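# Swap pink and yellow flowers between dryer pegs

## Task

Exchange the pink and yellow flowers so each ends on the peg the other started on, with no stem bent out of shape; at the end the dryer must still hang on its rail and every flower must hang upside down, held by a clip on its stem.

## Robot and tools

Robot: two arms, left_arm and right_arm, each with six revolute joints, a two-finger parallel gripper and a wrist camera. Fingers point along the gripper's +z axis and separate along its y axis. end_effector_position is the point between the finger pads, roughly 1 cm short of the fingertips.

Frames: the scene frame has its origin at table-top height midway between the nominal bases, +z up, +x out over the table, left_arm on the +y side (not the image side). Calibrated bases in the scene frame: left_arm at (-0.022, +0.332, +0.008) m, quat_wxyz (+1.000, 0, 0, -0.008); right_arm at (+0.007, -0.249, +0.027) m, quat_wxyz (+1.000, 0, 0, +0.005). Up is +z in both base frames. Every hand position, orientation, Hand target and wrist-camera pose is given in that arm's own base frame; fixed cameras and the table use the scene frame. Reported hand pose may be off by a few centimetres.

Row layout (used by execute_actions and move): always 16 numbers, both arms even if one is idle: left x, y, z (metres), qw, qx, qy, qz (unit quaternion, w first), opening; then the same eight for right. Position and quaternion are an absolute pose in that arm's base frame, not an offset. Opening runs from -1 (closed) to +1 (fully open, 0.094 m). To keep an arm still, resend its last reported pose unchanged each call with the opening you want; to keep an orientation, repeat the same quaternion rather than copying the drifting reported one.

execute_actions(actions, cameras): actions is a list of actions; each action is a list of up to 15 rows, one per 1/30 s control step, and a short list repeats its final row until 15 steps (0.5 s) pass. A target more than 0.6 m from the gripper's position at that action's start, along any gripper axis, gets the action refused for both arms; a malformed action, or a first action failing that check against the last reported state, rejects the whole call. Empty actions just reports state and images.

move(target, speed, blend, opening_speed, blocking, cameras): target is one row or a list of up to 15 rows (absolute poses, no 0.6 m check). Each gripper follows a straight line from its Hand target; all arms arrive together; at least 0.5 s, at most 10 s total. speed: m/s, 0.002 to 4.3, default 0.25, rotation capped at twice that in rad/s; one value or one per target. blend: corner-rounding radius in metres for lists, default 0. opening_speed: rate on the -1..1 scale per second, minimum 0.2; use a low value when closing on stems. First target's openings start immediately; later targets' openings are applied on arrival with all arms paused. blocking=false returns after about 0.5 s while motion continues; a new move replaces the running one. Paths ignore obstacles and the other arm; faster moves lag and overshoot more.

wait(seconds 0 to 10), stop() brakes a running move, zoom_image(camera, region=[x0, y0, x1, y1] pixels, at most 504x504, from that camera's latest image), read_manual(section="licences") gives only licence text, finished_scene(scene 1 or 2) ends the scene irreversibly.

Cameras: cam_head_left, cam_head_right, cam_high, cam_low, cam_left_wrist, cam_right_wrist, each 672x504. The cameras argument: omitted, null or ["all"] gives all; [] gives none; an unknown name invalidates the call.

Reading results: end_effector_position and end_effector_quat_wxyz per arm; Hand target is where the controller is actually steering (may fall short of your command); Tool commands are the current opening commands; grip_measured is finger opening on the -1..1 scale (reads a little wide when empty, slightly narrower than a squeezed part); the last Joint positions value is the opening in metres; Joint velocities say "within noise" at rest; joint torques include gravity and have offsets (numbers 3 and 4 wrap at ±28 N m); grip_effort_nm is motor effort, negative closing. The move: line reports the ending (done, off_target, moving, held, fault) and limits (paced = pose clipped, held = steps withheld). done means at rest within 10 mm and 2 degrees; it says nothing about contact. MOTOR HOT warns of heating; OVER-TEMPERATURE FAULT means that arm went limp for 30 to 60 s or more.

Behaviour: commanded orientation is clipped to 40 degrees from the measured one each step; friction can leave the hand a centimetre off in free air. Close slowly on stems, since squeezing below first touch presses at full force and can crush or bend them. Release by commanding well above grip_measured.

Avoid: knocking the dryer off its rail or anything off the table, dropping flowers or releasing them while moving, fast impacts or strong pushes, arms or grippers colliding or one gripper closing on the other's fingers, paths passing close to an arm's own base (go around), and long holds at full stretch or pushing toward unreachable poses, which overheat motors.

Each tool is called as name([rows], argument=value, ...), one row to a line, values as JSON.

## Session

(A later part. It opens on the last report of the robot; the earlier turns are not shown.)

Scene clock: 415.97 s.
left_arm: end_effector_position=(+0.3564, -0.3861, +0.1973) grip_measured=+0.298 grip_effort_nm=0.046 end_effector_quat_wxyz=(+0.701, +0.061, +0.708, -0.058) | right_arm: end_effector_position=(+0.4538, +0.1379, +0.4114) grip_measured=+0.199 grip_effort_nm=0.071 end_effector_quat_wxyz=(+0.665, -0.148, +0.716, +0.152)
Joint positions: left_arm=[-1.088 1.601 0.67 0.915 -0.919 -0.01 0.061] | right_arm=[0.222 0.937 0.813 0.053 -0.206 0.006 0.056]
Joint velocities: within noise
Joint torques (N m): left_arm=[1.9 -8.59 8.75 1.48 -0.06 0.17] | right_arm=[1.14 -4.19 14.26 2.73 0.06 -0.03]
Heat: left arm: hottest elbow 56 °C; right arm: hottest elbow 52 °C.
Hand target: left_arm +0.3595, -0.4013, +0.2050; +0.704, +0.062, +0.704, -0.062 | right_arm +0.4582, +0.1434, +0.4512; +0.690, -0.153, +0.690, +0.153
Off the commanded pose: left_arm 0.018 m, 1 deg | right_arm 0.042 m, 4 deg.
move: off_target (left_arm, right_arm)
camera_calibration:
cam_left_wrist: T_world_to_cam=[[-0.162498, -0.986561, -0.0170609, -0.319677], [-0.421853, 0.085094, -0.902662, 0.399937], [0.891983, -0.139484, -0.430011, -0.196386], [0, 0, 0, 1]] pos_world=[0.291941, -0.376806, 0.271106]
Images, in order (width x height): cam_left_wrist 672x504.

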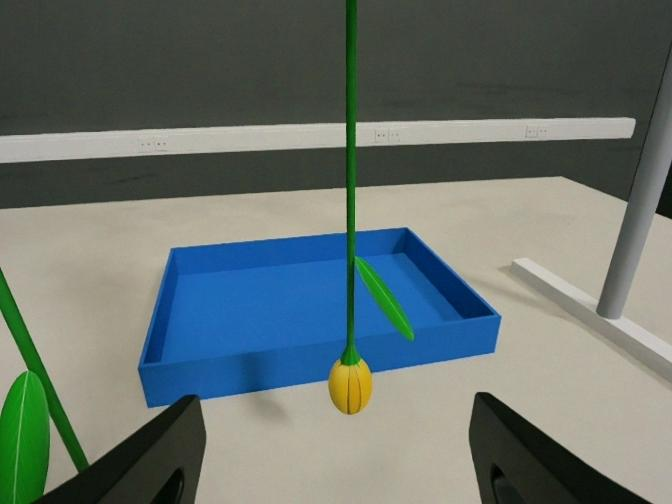

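move(target=[0.476,-0.424,0.205,0.7044,0.0616,0.7044,-0.0616,0.3,0.461,0.1445,0.452,0.6904,-0.153,0.6904,0.153,0.2], speed=0.1, cameras=["cam_left_wrist"])

Scene clock: 420.87 s.
left_arm: end_effector_position=(+0.4636, -0.4145, +0.1971) grip_measured=+0.298 grip_effort_nm=0.051 end_effector_quat_wxyz=(+0.700, +0.064, +0.709, -0.062) | right_arm: end_effector_position=(+0.4538, +0.1379, +0.4114) grip_measured=+0.199 grip_effort_nm=0.076 end_effector_quat_wxyz=(+0.665, -0.148, +0.716, +0.152)
Joint positions: left_arm=[-0.916 1.76 0.903 0.84 -0.737 -0.009 0.061] | right_arm=[0.222 0.937 0.813 0.053 -0.206 0.006 0.056]
Joint velocities: within noise
Joint torques (N m): left_arm=[3.02 -11.16 9.61 1.5 0.12 0.16] | right_arm=[1.26 -4.13 14.23 2.69 0.06 -0.02]
Heat: left arm: hottest elbow 55 °C; right arm: hottest elbow 54 °C.
Hand target: left_arm +0.4753, -0.4233, +0.2051; +0.704, +0.062, +0.704, -0.062 | right_arm +0.4582, +0.1434, +0.4512; +0.690, -0.153, +0.690, +0.153
Off the commanded pose: left_arm 0.017 m, 1 deg | right_arm 0.042 m, 4 deg.
move: off_target (left_arm, right_arm)
camera_calibration:
cam_left_wrist: T_world_to_cam=[[-0.172658, -0.984844, -0.0164789, -0.325003], [-0.423765, 0.089374, -0.901352, 0.449836], [0.889164, -0.148642, -0.432774, -0.29806], [0, 0, 0, 1]] pos_world=[0.399535, -0.404585, 0.271113]
Images, in order (width x height): cam_left_wrist 672x504.

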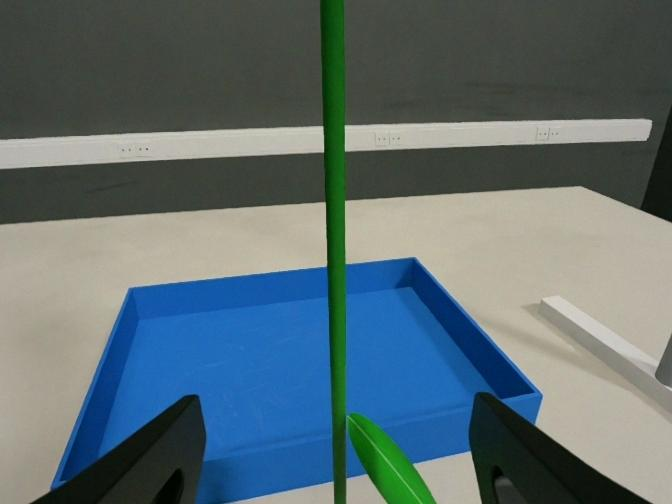

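move(target=[0.480,-0.424,0.235,0.7044,0.0616,0.7044,-0.0616,0.3,0.461,0.1445,0.452,0.6904,-0.153,0.6904,0.153,0.2], speed=0.1, cameras=["cam_left_wrist"])

Scene clock: 427.73 s.
left_arm: end_effector_position=(+0.4680, -0.4185, +0.2054) grip_measured=+0.298 grip_effort_nm=0.051 end_effector_quat_wxyz=(+0.691, +0.075, +0.717, -0.054) | right_arm: end_effector_position=(+0.4538, +0.1379, +0.4114) grip_measured=+0.199 grip_effort_nm=0.071 end_effector_quat_wxyz=(+0.665, -0.148, +0.716, +0.152)
Joint positions: left_arm=[-0.913 1.738 0.929 0.757 -0.731 -0.008 0.061] | right_arm=[0.222 0.937 0.813 0.053 -0.206 0.006 0.056]
Joint velocities: within noise
Joint torques (N m): left_arm=[3.31 -13.86 9.78 1.58 0.11 0.16] | right_arm=[1.32 -4.01 14.24 2.74 0.06 -0.02]
Heat: left arm: hottest elbow 56 °C; right arm: hottest elbow 55 °C.
Hand target: left_arm +0.4788, -0.4229, +0.2350; +0.705, +0.062, +0.704, -0.061 | right_arm +0.4582, +0.1434, +0.4512; +0.690, -0.153, +0.690, +0.153
Off the commanded pose: left_arm 0.032 m, 3 deg | right_arm 0.042 m, 4 deg.
move: off_target (left_arm, right_arm)
camera_calibration:
cam_left_wrist: T_world_to_cam=[[-0.176297, -0.983513, -0.0402734, -0.320899], [-0.442216, 0.115689, -0.889416, 0.476783], [0.879411, -0.138992, -0.455321, -0.285721], [0, 0, 0, 1]] pos_world=[0.405534, -0.410479, 0.28104]
Images, in order (width x height): cam_left_wrist 672x504.

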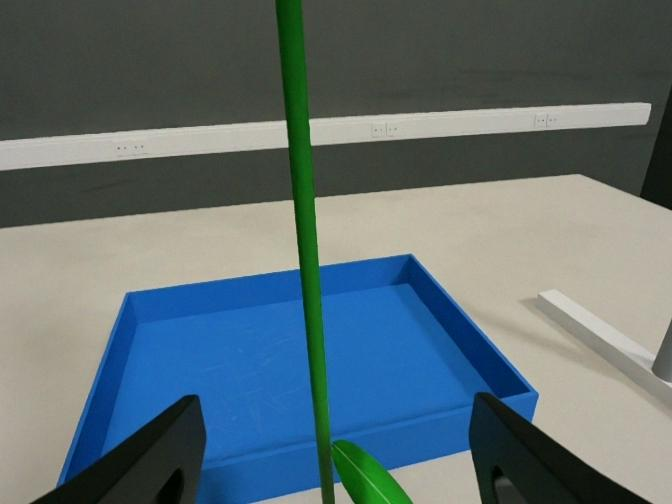

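move(target=[0.482,-0.418,0.268,0.7044,0.0616,0.7044,-0.0616,0.3,0.461,0.1445,0.452,0.6904,-0.153,0.6904,0.153,0.2], speed=0.1, cameras=["cam_left_wrist"])

Scene clock: 432.80 s.
left_arm: end_effector_position=(+0.4706, -0.4132, +0.2388) grip_measured=+0.298 grip_effort_nm=0.046 end_effector_quat_wxyz=(+0.692, +0.074, +0.716, -0.054) | right_arm: end_effector_position=(+0.4538, +0.1379, +0.4114) grip_measured=+0.199 grip_effort_nm=0.071 end_effector_quat_wxyz=(+0.665, -0.148, +0.716, +0.152)
Joint positions: left_arm=[-0.902 1.667 0.947 0.67 -0.721 -0.008 0.061] | right_arm=[0.222 0.937 0.813 0.053 -0.206 0.006 0.056]
Joint velocities: within noise
Joint torques (N m): left_arm=[3.25 -13.22 10.4 1.61 0.12 0.15] | right_arm=[1.32 -4.25 14.3 2.71 0.07 -0.01]
Heat: left arm: hottest elbow 55 °C; right arm: hottest elbow 57 °C.
Hand target: left_arm +0.4808, -0.4168, +0.2682; +0.705, +0.062, +0.704, -0.061 | right_arm +0.4582, +0.1434, +0.4512; +0.690, -0.153, +0.690, +0.153
Off the commanded pose: left_arm 0.032 m, 3 deg | right_arm 0.042 m, 4 deg.
move: off_target (left_arm, right_arm)
camera_calibration:
cam_left_wrist: T_world_to_cam=[[-0.175899, -0.983632, -0.0390878, -0.314493], [-0.441277, 0.114281, -0.890064, 0.506053], [0.879962, -0.139313, -0.454156, -0.272788], [0, 0, 0, 1]] pos_world=[0.408034, -0.40518, 0.314238]
Images, in order (width x height): cam_left_wrist 672x504.

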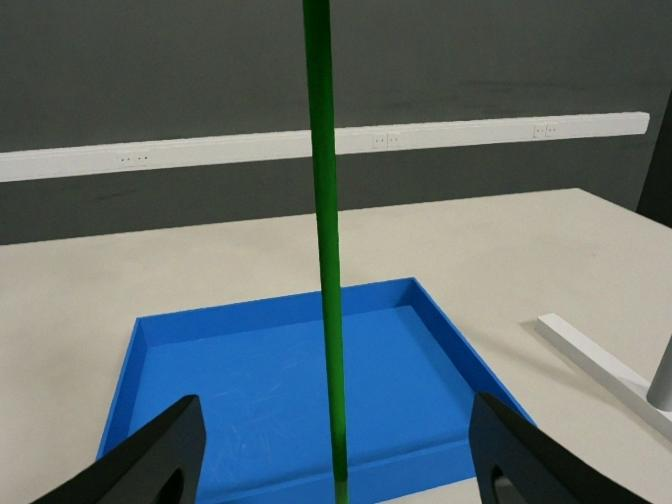

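move([
  [0.482,-0.418,0.242,0.7044,0.0616,0.7044,-0.0616,0.3,0.461,0.1445,0.452,0.6904,-0.153,0.6904,0.153,0.2],
  [0.482,-0.418,0.242,0.7044,0.0616,0.7044,-0.0616,-0.97,0.461,0.1445,0.452,0.6904,-0.153,0.6904,0.153,0.2],
], speed=0.1, opening_speed=0.6, cameras=["cam_left_wrist","cam_right_wrist","cam_high"])

Scene clock: 438.70 s.
left_arm: end_effector_position=(+0.4724, -0.4152, +0.2340) grip_measured=-0.967 grip_effort_nm=-0.120 end_effector_quat_wxyz=(+0.696, +0.070, +0.712, -0.059) | right_arm: end_effector_position=(+0.4538, +0.1379, +0.4114) grip_measured=+0.199 grip_effort_nm=0.081 end_effector_quat_wxyz=(+0.665, -0.148, +0.716, +0.152)
Joint positions: left_arm=[-0.902 1.688 0.947 0.709 -0.72 -0.008 0.002] | right_arm=[0.222 0.937 0.813 0.053 -0.206 0.006 0.056]
Joint velocities: within noise
Joint torques (N m): left_arm=[3.31 -11.22 8.84 2.78 0.12 0.14] | right_arm=[1.38 -4.19 14.26 2.7 0.05 -0.02]
Heat: left arm: hottest elbow 54 °C; right arm: hottest elbow 58 °C.
Hand target: left_arm +0.4817, -0.4177, +0.2420; +0.704, +0.062, +0.705, -0.062 | right_arm +0.4582, +0.1434, +0.4512; +0.690, -0.153, +0.690, +0.153
Off the commanded pose: left_arm 0.013 m, 2 deg | right_arm 0.042 m, 4 deg.
move: off_target (left_arm, right_arm); target 2's new opening was sent with left_arm's hand 0.013 m and 2 deg from that target
camera_calibration:
cam_left_wrist: T_world_to_cam=[[-0.175962, -0.984023, -0.0271348, -0.319257], [-0.431275, 0.10184, -0.896454, 0.494474], [0.884895, -0.146039, -0.442305, -0.284616], [0, 0, 0, 1]] pos_world=[0.408933, -0.406079, 0.308723]
cam_right_wrist: T_world_to_cam=[[0.419585, -0.907642, -0.0115545, -0.0615469], [-0.437607, -0.191112, -0.878622, 0.627591], [0.795266, 0.373713, -0.477379, -0.129104], [0, 0, 0, 1]] pos_world=[0.403134, 0.112326, 0.489073]
Images, in order (width x height): cam_high 672x504, cam_left_wrist 672x504, cam_right_wrist 672x504.

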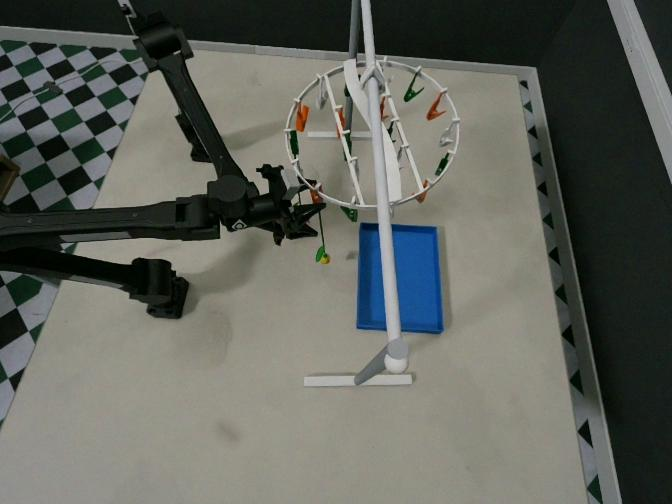

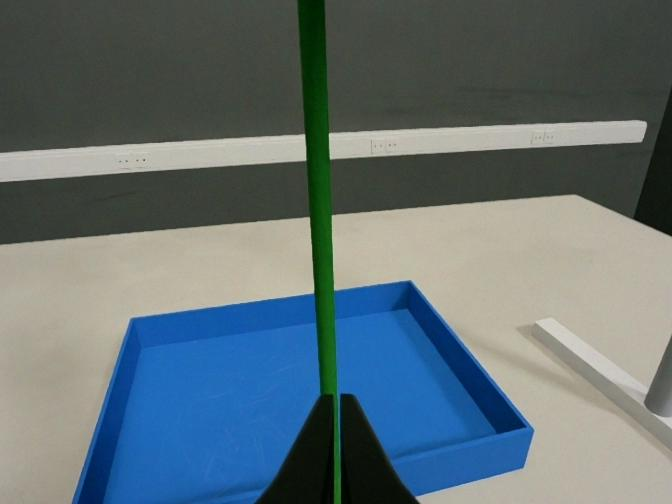

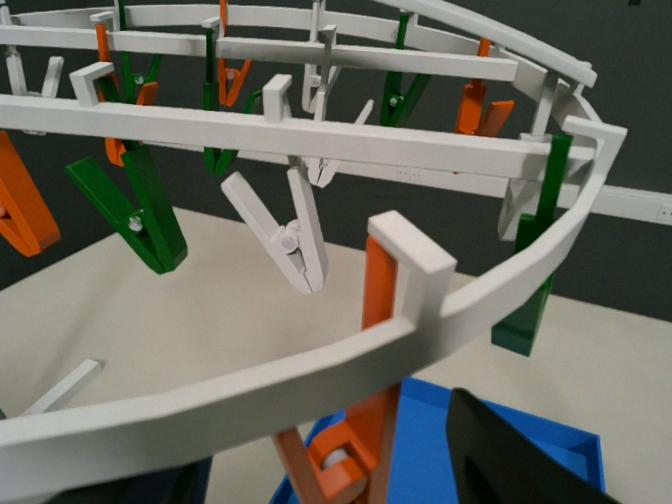

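move([
  [0.482,-0.418,0.242,0.7044,0.0616,0.7044,-0.0616,-1.0,0.461,0.1445,0.452,0.6904,-0.153,0.6904,0.153,0.2],
  [0.482,-0.418,0.242,0.7044,0.0616,0.7044,-0.0616,-1.0,0.461,0.1445,0.452,0.6904,-0.153,0.6904,0.153,-0.75],
], opening_speed=0.6, cameras=["cam_left_wrist","cam_right_wrist","cam_high"])

zoom_image(camera="cam_high", region=[270, 150, 370, 250])

Scene clock: 444.67 s.
left_arm: end_effector_position=(+0.4724, -0.4152, +0.2340) grip_measured=-0.997 grip_effort_nm=-0.173 end_effector_quat_wxyz=(+0.696, +0.070, +0.712, -0.059) | right_arm: end_effector_position=(+0.4538, +0.1380, +0.4114) grip_measured=-0.524 grip_effort_nm=-1.013 end_effector_quat_wxyz=(+0.665, -0.148, +0.716, +0.152)
Joint positions: left_arm=[-0.902 1.688 0.947 0.709 -0.72 -0.008 0] | right_arm=[0.222 0.937 0.813 0.053 -0.205 0.006 0.022]
Joint velocities: within noise
Joint torques (N m): left_arm=[3.31 -11.22 8.84 2.8 0.11 0.14] | right_arm=[1.2 -4.19 14.24 2.73 0.04 0]
Heat: left arm: hottest elbow 54 °C; right arm: hottest elbow 59 °C.
Hand target: left_arm +0.4817, -0.4177, +0.2420; +0.704, +0.062, +0.705, -0.061 | right_arm +0.4581, +0.1436, +0.4512; +0.690, -0.153, +0.690, +0.153
Off the commanded pose: left_arm 0.013 m, 2 deg | right_arm 0.042 m, 4 deg.
move: off_target (left_arm, right_arm); target 2's new opening was sent with right_arm's hand 0.042 m and 4 deg from that target
camera_calibration:
cam_left_wrist: T_world_to_cam=[[-0.175962, -0.984023, -0.0271348, -0.319257], [-0.431275, 0.10184, -0.896454, 0.494474], [0.884895, -0.146039, -0.442305, -0.284616], [0, 0, 0, 1]] pos_world=[0.408933, -0.406079, 0.308723]
cam_right_wrist: T_world_to_cam=[[0.419585, -0.907642, -0.0115545, -0.0614561], [-0.437607, -0.191112, -0.878622, 0.62761], [0.795266, 0.373713, -0.477379, -0.129141], [0, 0, 0, 1]] pos_world=[0.403134, 0.112426, 0.489073]
Images, in order (width x height): cam_high 672x504, cam_left_wrist 672x504, cam_right_wrist 672x504.

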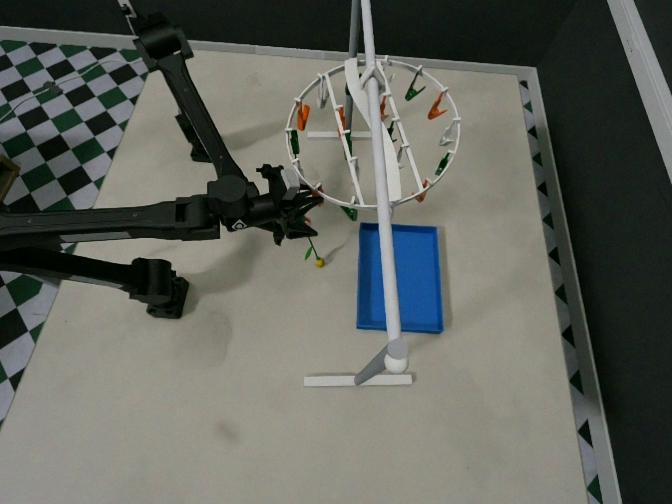

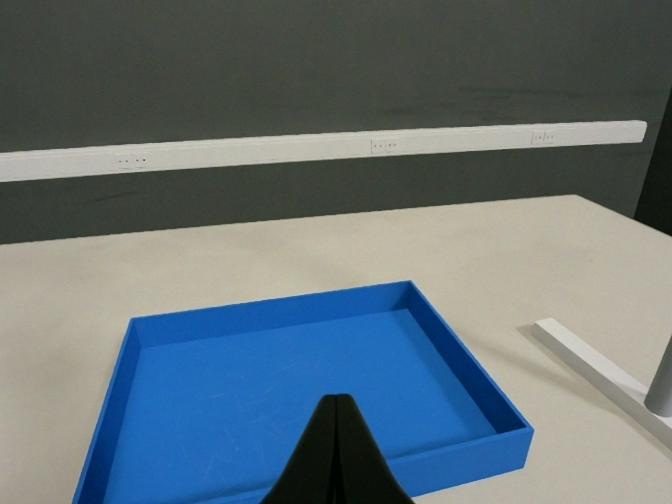

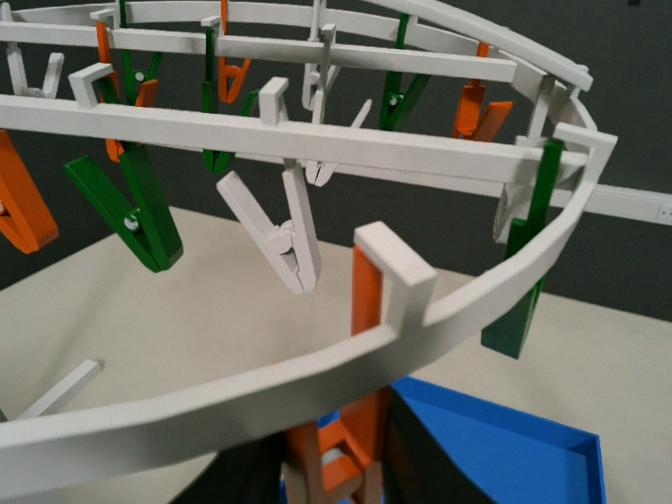

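Scaled by 5.040 from the camera's 672x504 image, which has a finer 960x720 frame.

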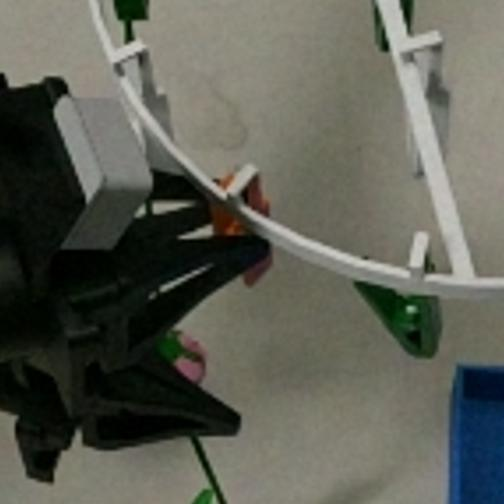

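execute_actions(actions=[])

zoom_image(camera="cam_high", region=[240, 120, 400, 280])

zoom_image(camera="cam_low", region=[250, 80, 500, 330])

Scene clock: 460.67 s.
left_arm: end_effector_position=(+0.4724, -0.4152, +0.2340) grip_measured=-0.997 grip_effort_nm=-0.173 end_effector_quat_wxyz=(+0.696, +0.070, +0.712, -0.059) | right_arm: end_effector_position=(+0.4538, +0.1380, +0.4114) grip_measured=-0.525 grip_effort_nm=-1.033 end_effector_quat_wxyz=(+0.665, -0.148, +0.716, +0.152)
Joint positions: left_arm=[-0.902 1.688 0.947 0.709 -0.72 -0.008 0] | right_arm=[0.222 0.937 0.813 0.053 -0.205 0.006 0.022]
Joint velocities: within noise
Joint torques (N m): left_arm=[3.25 -11.22 8.83 2.8 0.12 0.14] | right_arm=[1.44 -4.19 14.24 2.71 0.05 -0.02]
Heat: left arm: hottest elbow 53 °C; right arm: hottest elbow 61 °C.
Hand target: left_arm +0.4817, -0.4177, +0.2420; +0.704, +0.062, +0.705, -0.061 | right_arm +0.4581, +0.1436, +0.4512; +0.690, -0.153, +0.690, +0.153
Tool commands: left_gripper/opening=-1.0 right_gripper/opening=-0.75
Off the commanded pose: left_arm 0.013 m, 2 deg | right_arm 0.042 m, 4 deg.
camera_calibration:
cam_left_wrist: T_world_to_cam=[[-0.175962, -0.984023, -0.0271348, -0.319257], [-0.431275, 0.10184, -0.896454, 0.494474], [0.884895, -0.146039, -0.442305, -0.284616], [0, 0, 0, 1]] pos_world=[0.408933, -0.406079, 0.308723]
cam_right_wrist: T_world_to_cam=[[0.419585, -0.907642, -0.0115545, -0.0614561], [-0.437607, -0.191112, -0.878622, 0.62761], [0.795266, 0.373713, -0.477379, -0.129141], [0, 0, 0, 1]] pos_world=[0.403134, 0.112426, 0.489073]

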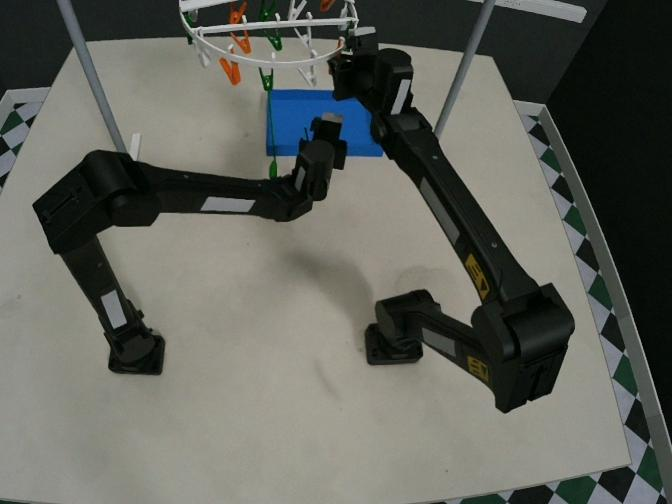

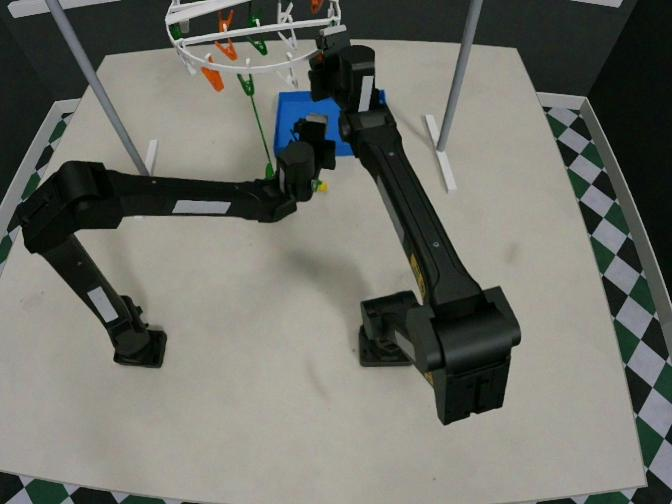

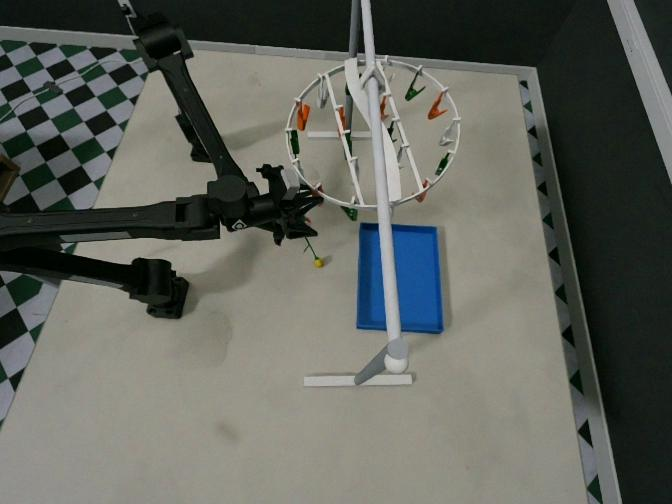

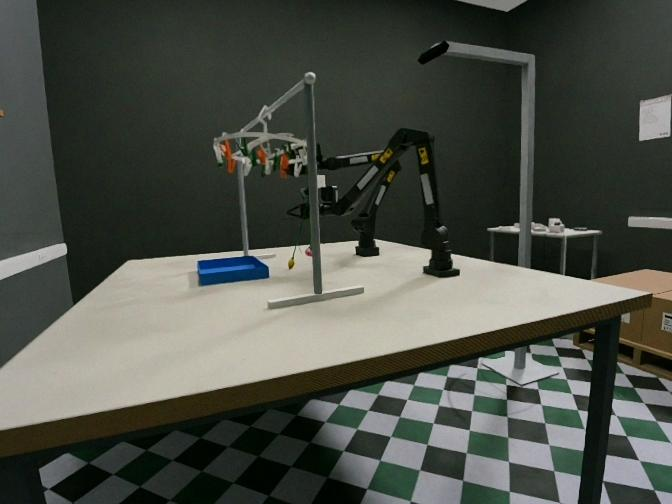

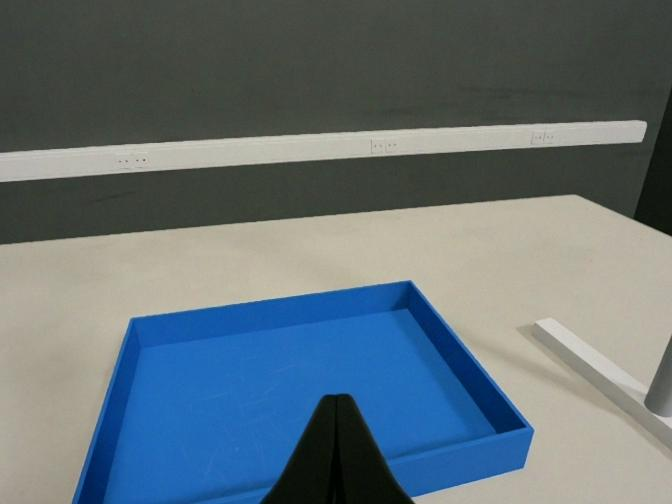

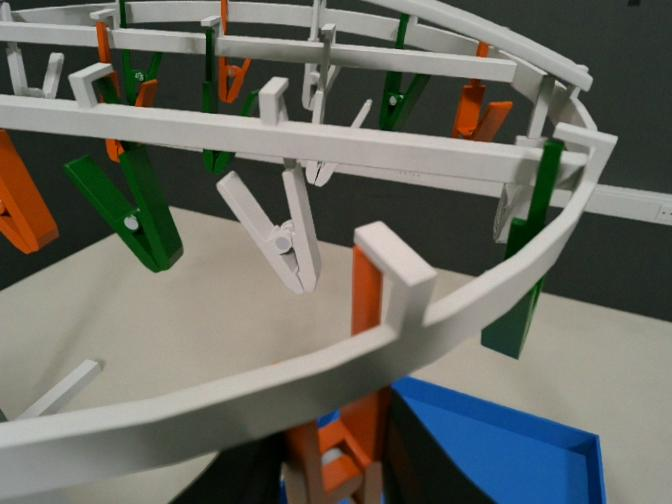

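Scaled by 3.150 from the camera's 672x504 image, which has a finer 960x720 frame.

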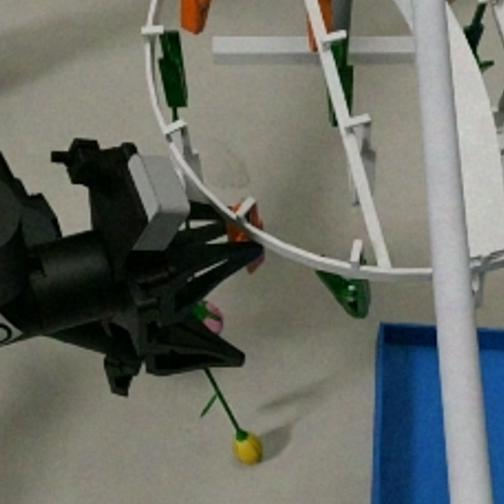

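Scaled by 2.016 from the camera's 672x504 image, which has a finer 960x720 frame.

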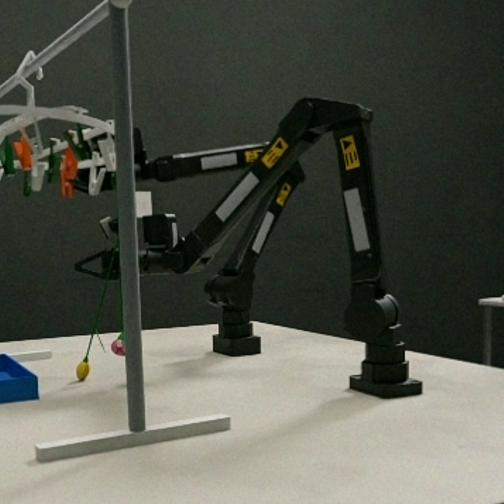

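zoom_image(camera="cam_low", region=[270, 165, 350, 285])

zoom_image(camera="cam_head_left", region=[260, 60, 400, 200])

zoom_image(camera="cam_left_wrist", region=[200, 354, 450, 504])

Scaled by 4.200 from the camera's 672x504 image, which has a finer 960x720 frame.

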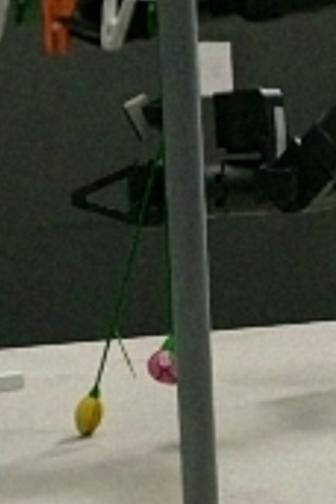

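Scaled by 3.600 from the camera's 672x504 image, which has a finer 960x720 frame.

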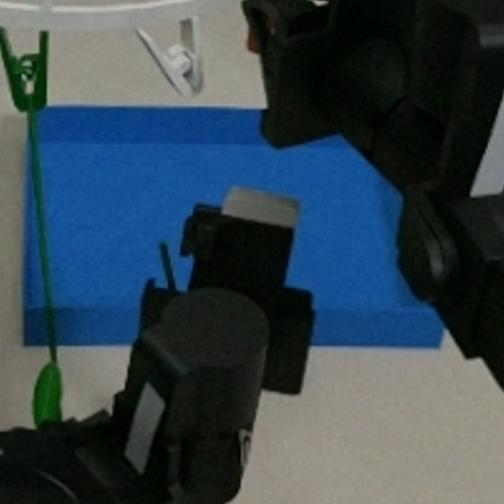

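Scaled by 2.016 from the camera's 672x504 image, which has a finer 960x720 frame.

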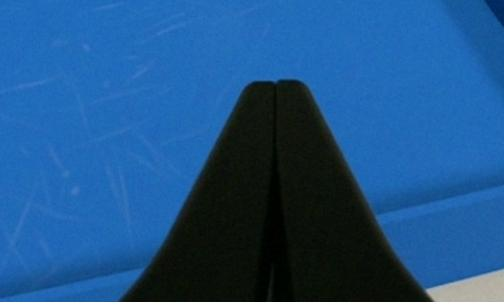

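move([
  [0.482,-0.418,0.242,0.7044,0.0616,0.7044,-0.0616,-1.0,0.461,0.1445,0.452,0.6904,-0.153,0.6904,0.153,0.2],
  [0.482,-0.418,0.242,0.7044,0.0616,0.7044,-0.0616,-1.0,0.36,0.098,0.455,0.6904,-0.153,0.6904,0.153,0.2],
  [0.482,-0.418,0.242,0.7044,0.0616,0.7044,-0.0616,-1.0,0.30,-0.03,0.40,0.6904,-0.153,0.6904,0.153,0.3],
], opening_speed=0.8, speed=[0.12,0.12,0.25])

zoom_image(camera="cam_high", region=[240, 120, 400, 280])

zoom_image(camera="cam_head_right", region=[220, 60, 360, 200])

Scene clock: 488.27 s.
left_arm: end_effector_position=(+0.4724, -0.4152, +0.2340) grip_measured=-0.997 grip_effort_nm=-0.164 end_effector_quat_wxyz=(+0.696, +0.070, +0.712, -0.059) | right_arm: end_effector_position=(+0.2985, -0.0260, +0.4069) grip_measured=+0.298 grip_effort_nm=0.076 end_effector_quat_wxyz=(+0.691, -0.155, +0.689, +0.156)
Joint positions: left_arm=[-0.902 1.688 0.947 0.709 -0.72 -0.008 0] | right_arm=[-0.606 0.493 0.589 -0.09 -1.05 0.006 0.061]
Joint velocities: within noise
Joint torques (N m): left_arm=[3.25 -11.28 8.81 2.78 0.11 0.14] | right_arm=[-0.26 3.19 8.27 2.32 -0.09 -0.04]
Heat: left arm: hottest elbow 52 °C; right arm: hottest elbow 63 °C.
Hand target: left_arm +0.4817, -0.4177, +0.2420; +0.704, +0.062, +0.705, -0.061 | right_arm +0.3000, -0.0299, +0.3999; +0.690, -0.153, +0.691, +0.153
Off the commanded pose: left_arm 0.013 m, 2 deg | right_arm 0.008 m, 0 deg.
move: off_target (left_arm)
camera_calibration:
cam_left_wrist: T_world_to_cam=[[-0.175962, -0.984023, -0.0271348, -0.319257], [-0.431275, 0.10184, -0.896454, 0.494474], [0.884895, -0.146039, -0.442305, -0.284616], [0, 0, 0, 1]] pos_world=[0.408933, -0.406079, 0.308723]
cam_right_wrist: T_world_to_cam=[[0.434701, -0.900536, 0.00837164, -0.157682], [-0.368516, -0.186355, -0.910751, 0.516971], [0.821724, 0.392819, -0.412871, 0.019849], [0, 0, 0, 1]] pos_world=[0.242746, -0.0534556, 0.480347]

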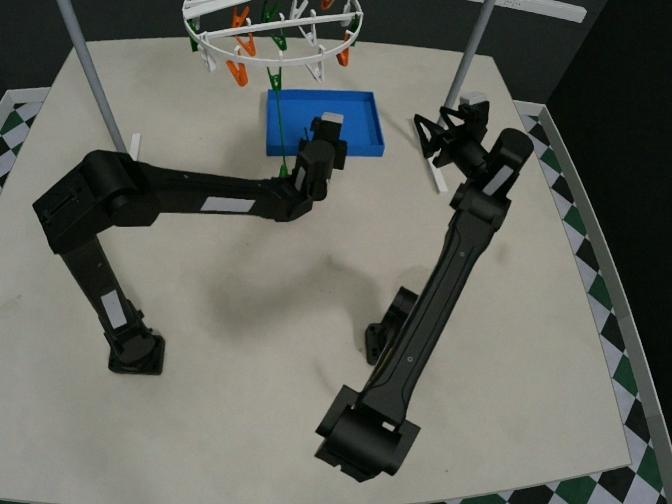

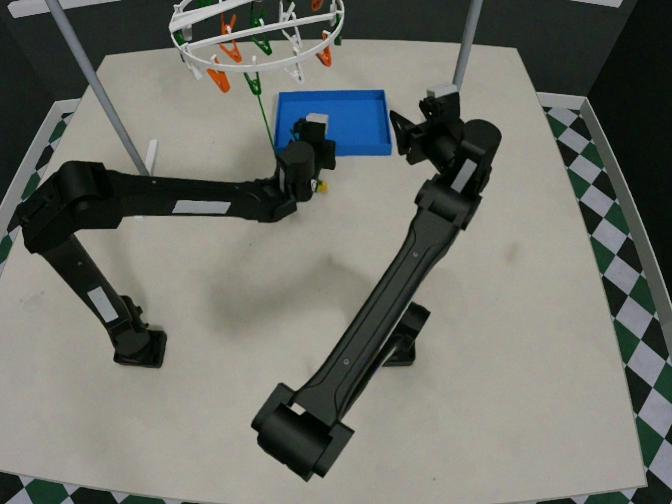

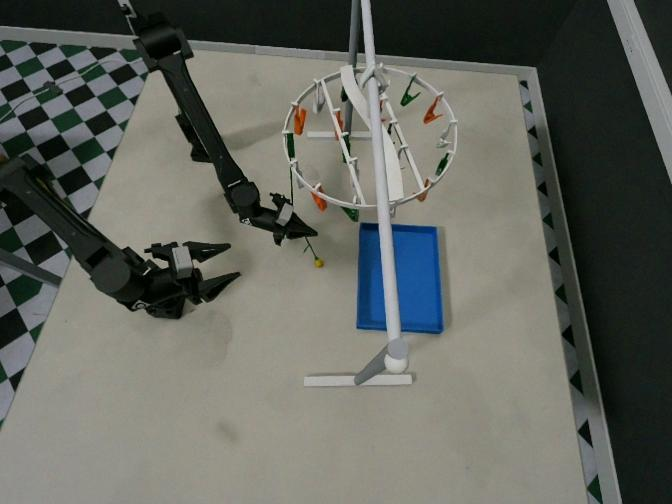

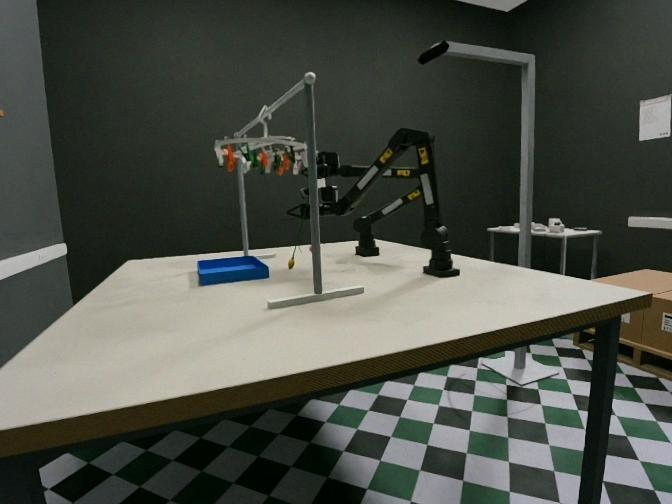

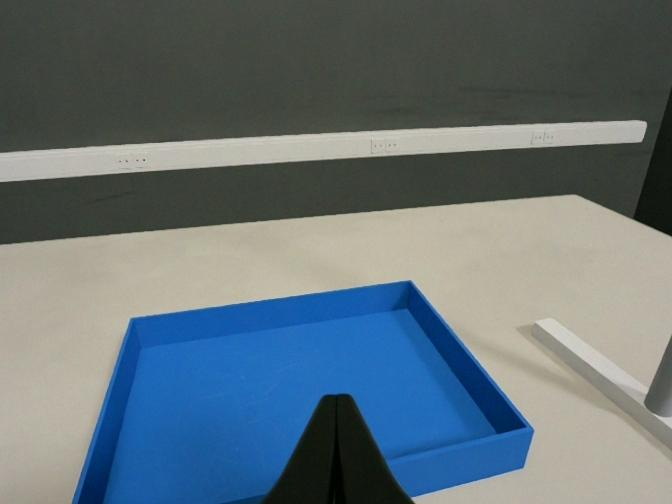

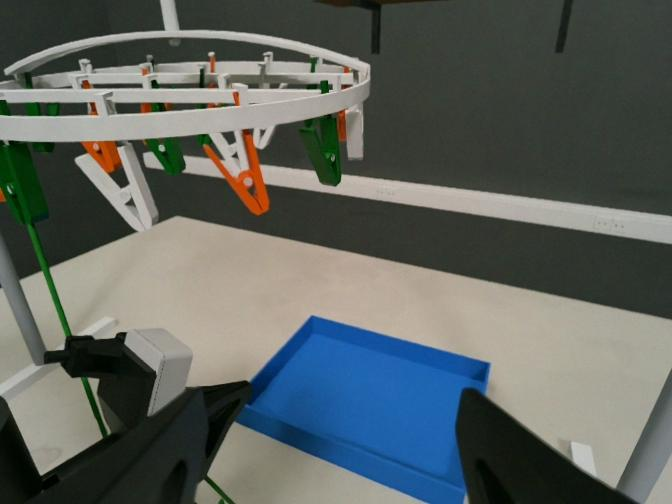

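Scaled by 3.150 from the camera's 672x504 image, which has a finer 960x720 frame.

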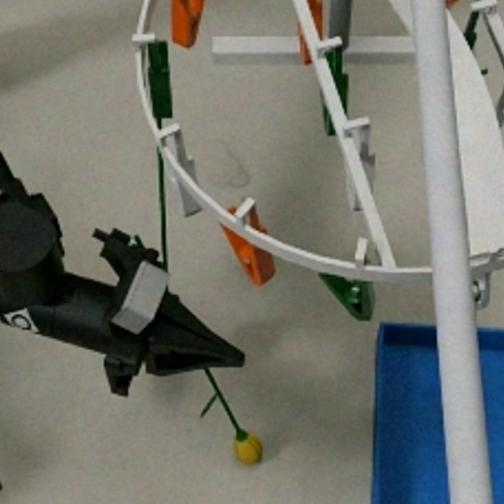

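Scaled by 3.600 from the camera's 672x504 image, which has a finer 960x720 frame.

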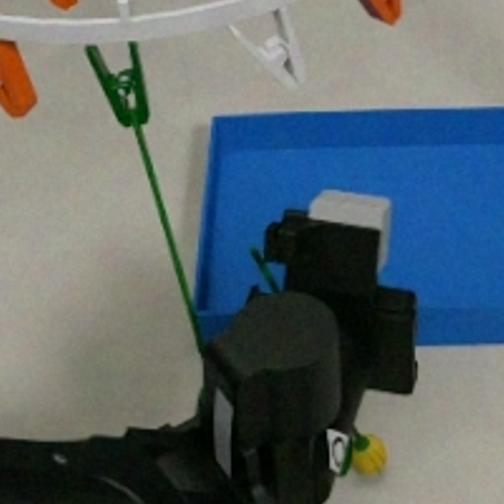

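move([
  [0.482,-0.418,0.242,0.7044,0.0616,0.7044,-0.0616,-1.0,0.33,-0.05,0.25,0.6093,-0.5213,0.4777,0.3589,0.5],
  [0.482,-0.418,0.242,0.7044,0.0616,0.7044,-0.0616,-1.0,0.403,0.05,0.066,0.6093,-0.5213,0.4777,0.3589,0.5],
], speed=[0.3,0.25])

zoom_image(camera="cam_high", region=[240, 180, 380, 320])

Scene clock: 507.93 s.
left_arm: end_effector_position=(+0.4724, -0.4152, +0.2340) grip_measured=-0.997 grip_effort_nm=-0.168 end_effector_quat_wxyz=(+0.696, +0.070, +0.712, -0.059) | right_arm: end_effector_position=(+0.3946, +0.0500, +0.0650) grip_measured=+0.499 grip_effort_nm=0.071 end_effector_quat_wxyz=(+0.622, -0.483, +0.520, +0.331)
Joint positions: left_arm=[-0.902 1.688 0.947 0.709 -0.72 -0.008 0] | right_arm=[-0.319 1.863 0.549 0.782 -1.555 -0.792 0.07]
Joint velocities: within noise
Joint torques (N m): left_arm=[3.25 -11.28 8.84 2.8 0.12 0.15] | right_arm=[1.32 -11.52 4.6 1.47 -0.44 -0.11]
Heat: left arm: hottest elbow 51 °C; right arm: hottest elbow 56 °C.
Hand target: left_arm +0.4817, -0.4177, +0.2420; +0.704, +0.062, +0.705, -0.061 | right_arm +0.4030, +0.0507, +0.0660; +0.626, -0.495, +0.509, +0.323
Off the commanded pose: left_arm 0.013 m, 2 deg | right_arm 0.008 m, 7 deg.
joint sent to its limit (right arm) — joint 5 (wrist yaw), lower limit. The joint targets are off in orientation, not in position.
move: off_target (left_arm, right_arm)
camera_calibration:
cam_left_wrist: T_world_to_cam=[[-0.175962, -0.984023, -0.0271348, -0.319257], [-0.431275, 0.10184, -0.896454, 0.494474], [0.884895, -0.146039, -0.442305, -0.284616], [0, 0, 0, 1]] pos_world=[0.408933, -0.406079, 0.308723]
cam_right_wrist: T_world_to_cam=[[0.913815, -0.30783, 0.264922, -0.36355], [0.0918399, -0.478781, -0.873118, 0.0856904], [0.395611, 0.822198, -0.409246, -0.0837895], [0, 0, 0, 1]] pos_world=[0.357495, -0.00199309, 0.136839]

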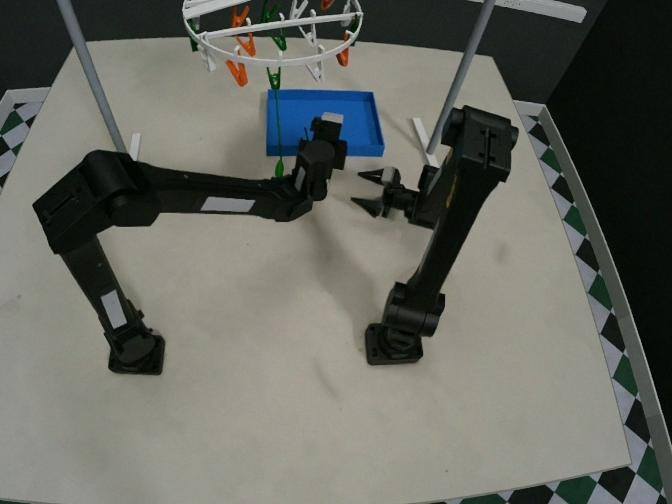

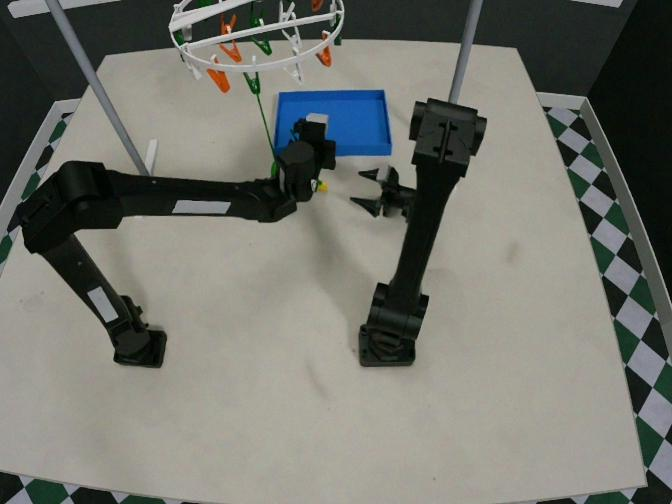

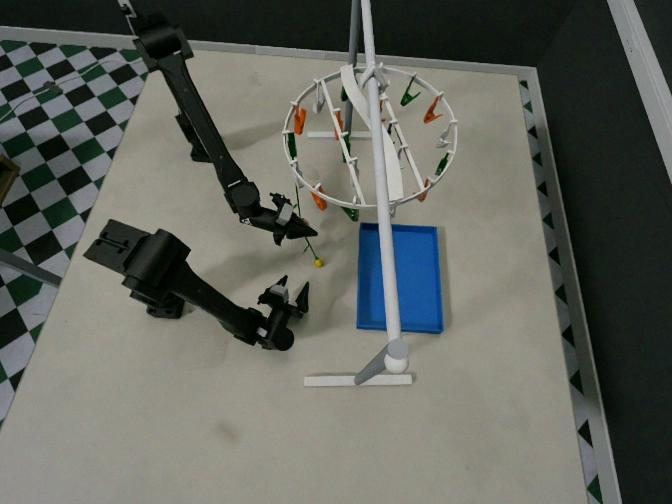

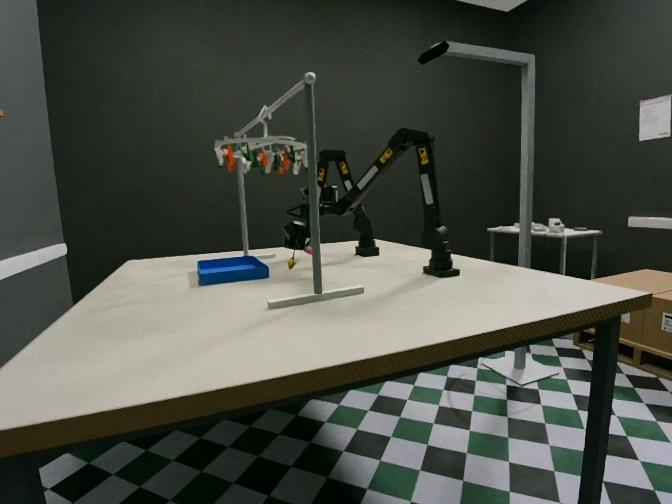

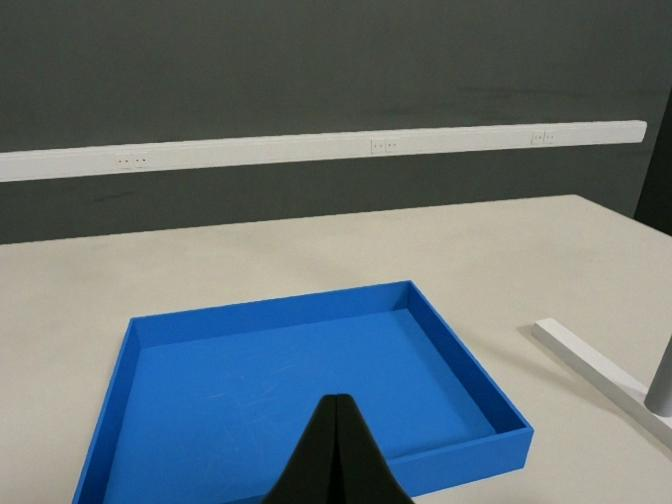

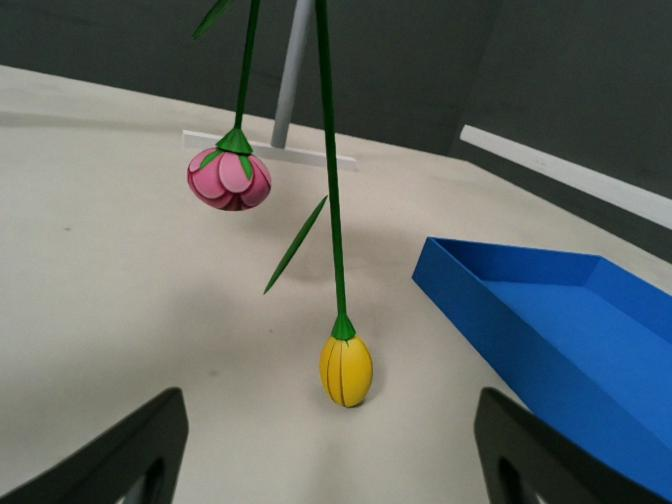

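Scaled by 3.600 from the camera's 672x504 image, which has a finer 960x720 frame.

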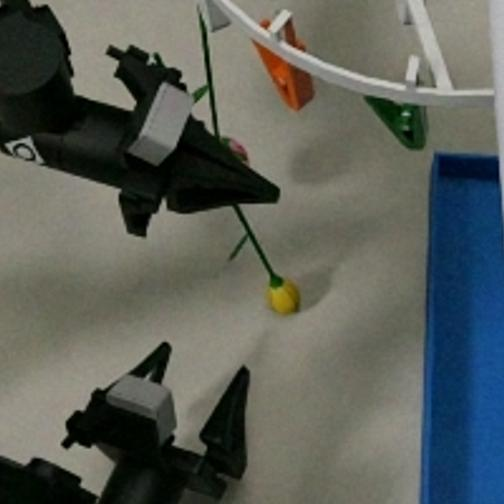

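move(target=[0.482,-0.418,0.242,0.7044,0.0616,0.7044,-0.0616,-1.0,0.428,0.135,0.066,0.622,-0.483,0.52,0.331,0.4], speed=0.15, cameras=["cam_right_wrist","cam_high"])

zoom_image(camera="cam_high", region=[240, 180, 380, 320])

Scene clock: 516.93 s.
left_arm: end_effector_position=(+0.4724, -0.4152, +0.2340) grip_measured=-0.997 grip_effort_nm=-0.168 end_effector_quat_wxyz=(+0.696, +0.070, +0.712, -0.059) | right_arm: end_effector_position=(+0.4227, +0.1315, +0.0685) grip_measured=+0.401 grip_effort_nm=-0.076 end_effector_quat_wxyz=(+0.622, -0.484, +0.522, +0.326)
Joint positions: left_arm=[-0.902 1.688 0.947 0.709 -0.72 -0.008 0] | right_arm=[-0.082 1.974 0.56 1.361 -1.312 -0.316 0.066]
Joint velocities: within noise
Joint torques (N m): left_arm=[3.25 -11.28 8.83 2.78 0.11 0.14] | right_arm=[1.26 -11.87 3.58 2.09 0.01 0.21]
Heat: left arm: hottest elbow 51 °C; right arm: hottest elbow 53 °C.
Hand target: left_arm +0.4817, -0.4177, +0.2420; +0.704, +0.062, +0.705, -0.061 | right_arm +0.4277, +0.1350, +0.0661; +0.621, -0.484, +0.520, +0.330
Off the commanded pose: left_arm 0.013 m, 2 deg | right_arm 0.007 m, 1 deg.
move: off_target (left_arm)
camera_calibration:
cam_right_wrist: T_world_to_cam=[[0.910894, -0.312473, 0.269505, -0.363507], [0.0907608, -0.485411, -0.869562, 0.126196], [0.402535, 0.81654, -0.413798, -0.162306], [0, 0, 0, 1]] pos_world=[0.384997, 0.0802, 0.140541]
Images, in order (width x height): cam_high 672x504, cam_right_wrist 672x504.

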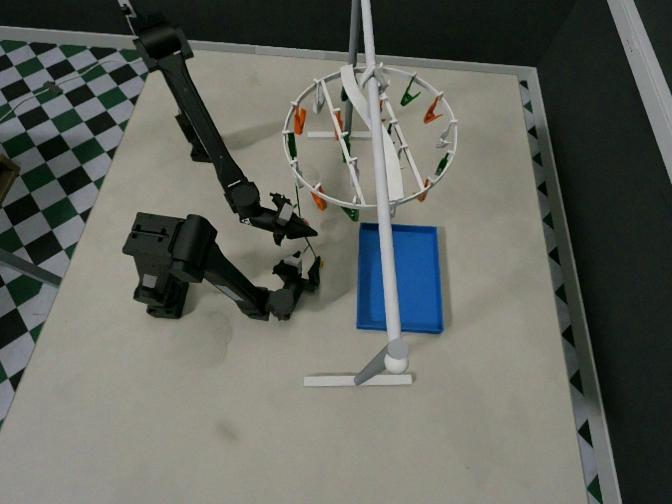

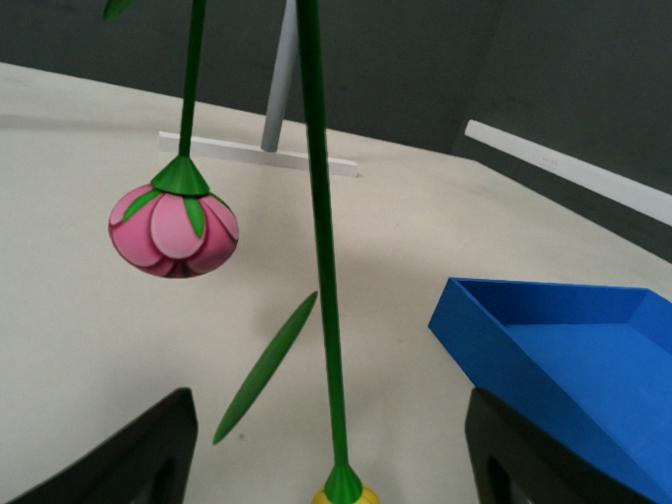

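Scaled by 3.600 from the camera's 672x504 image, which has a finer 960x720 frame.

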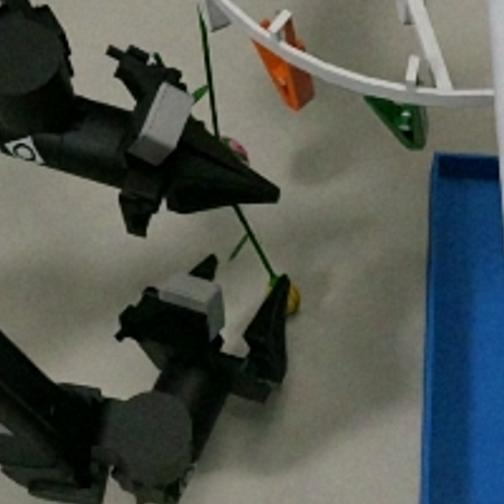

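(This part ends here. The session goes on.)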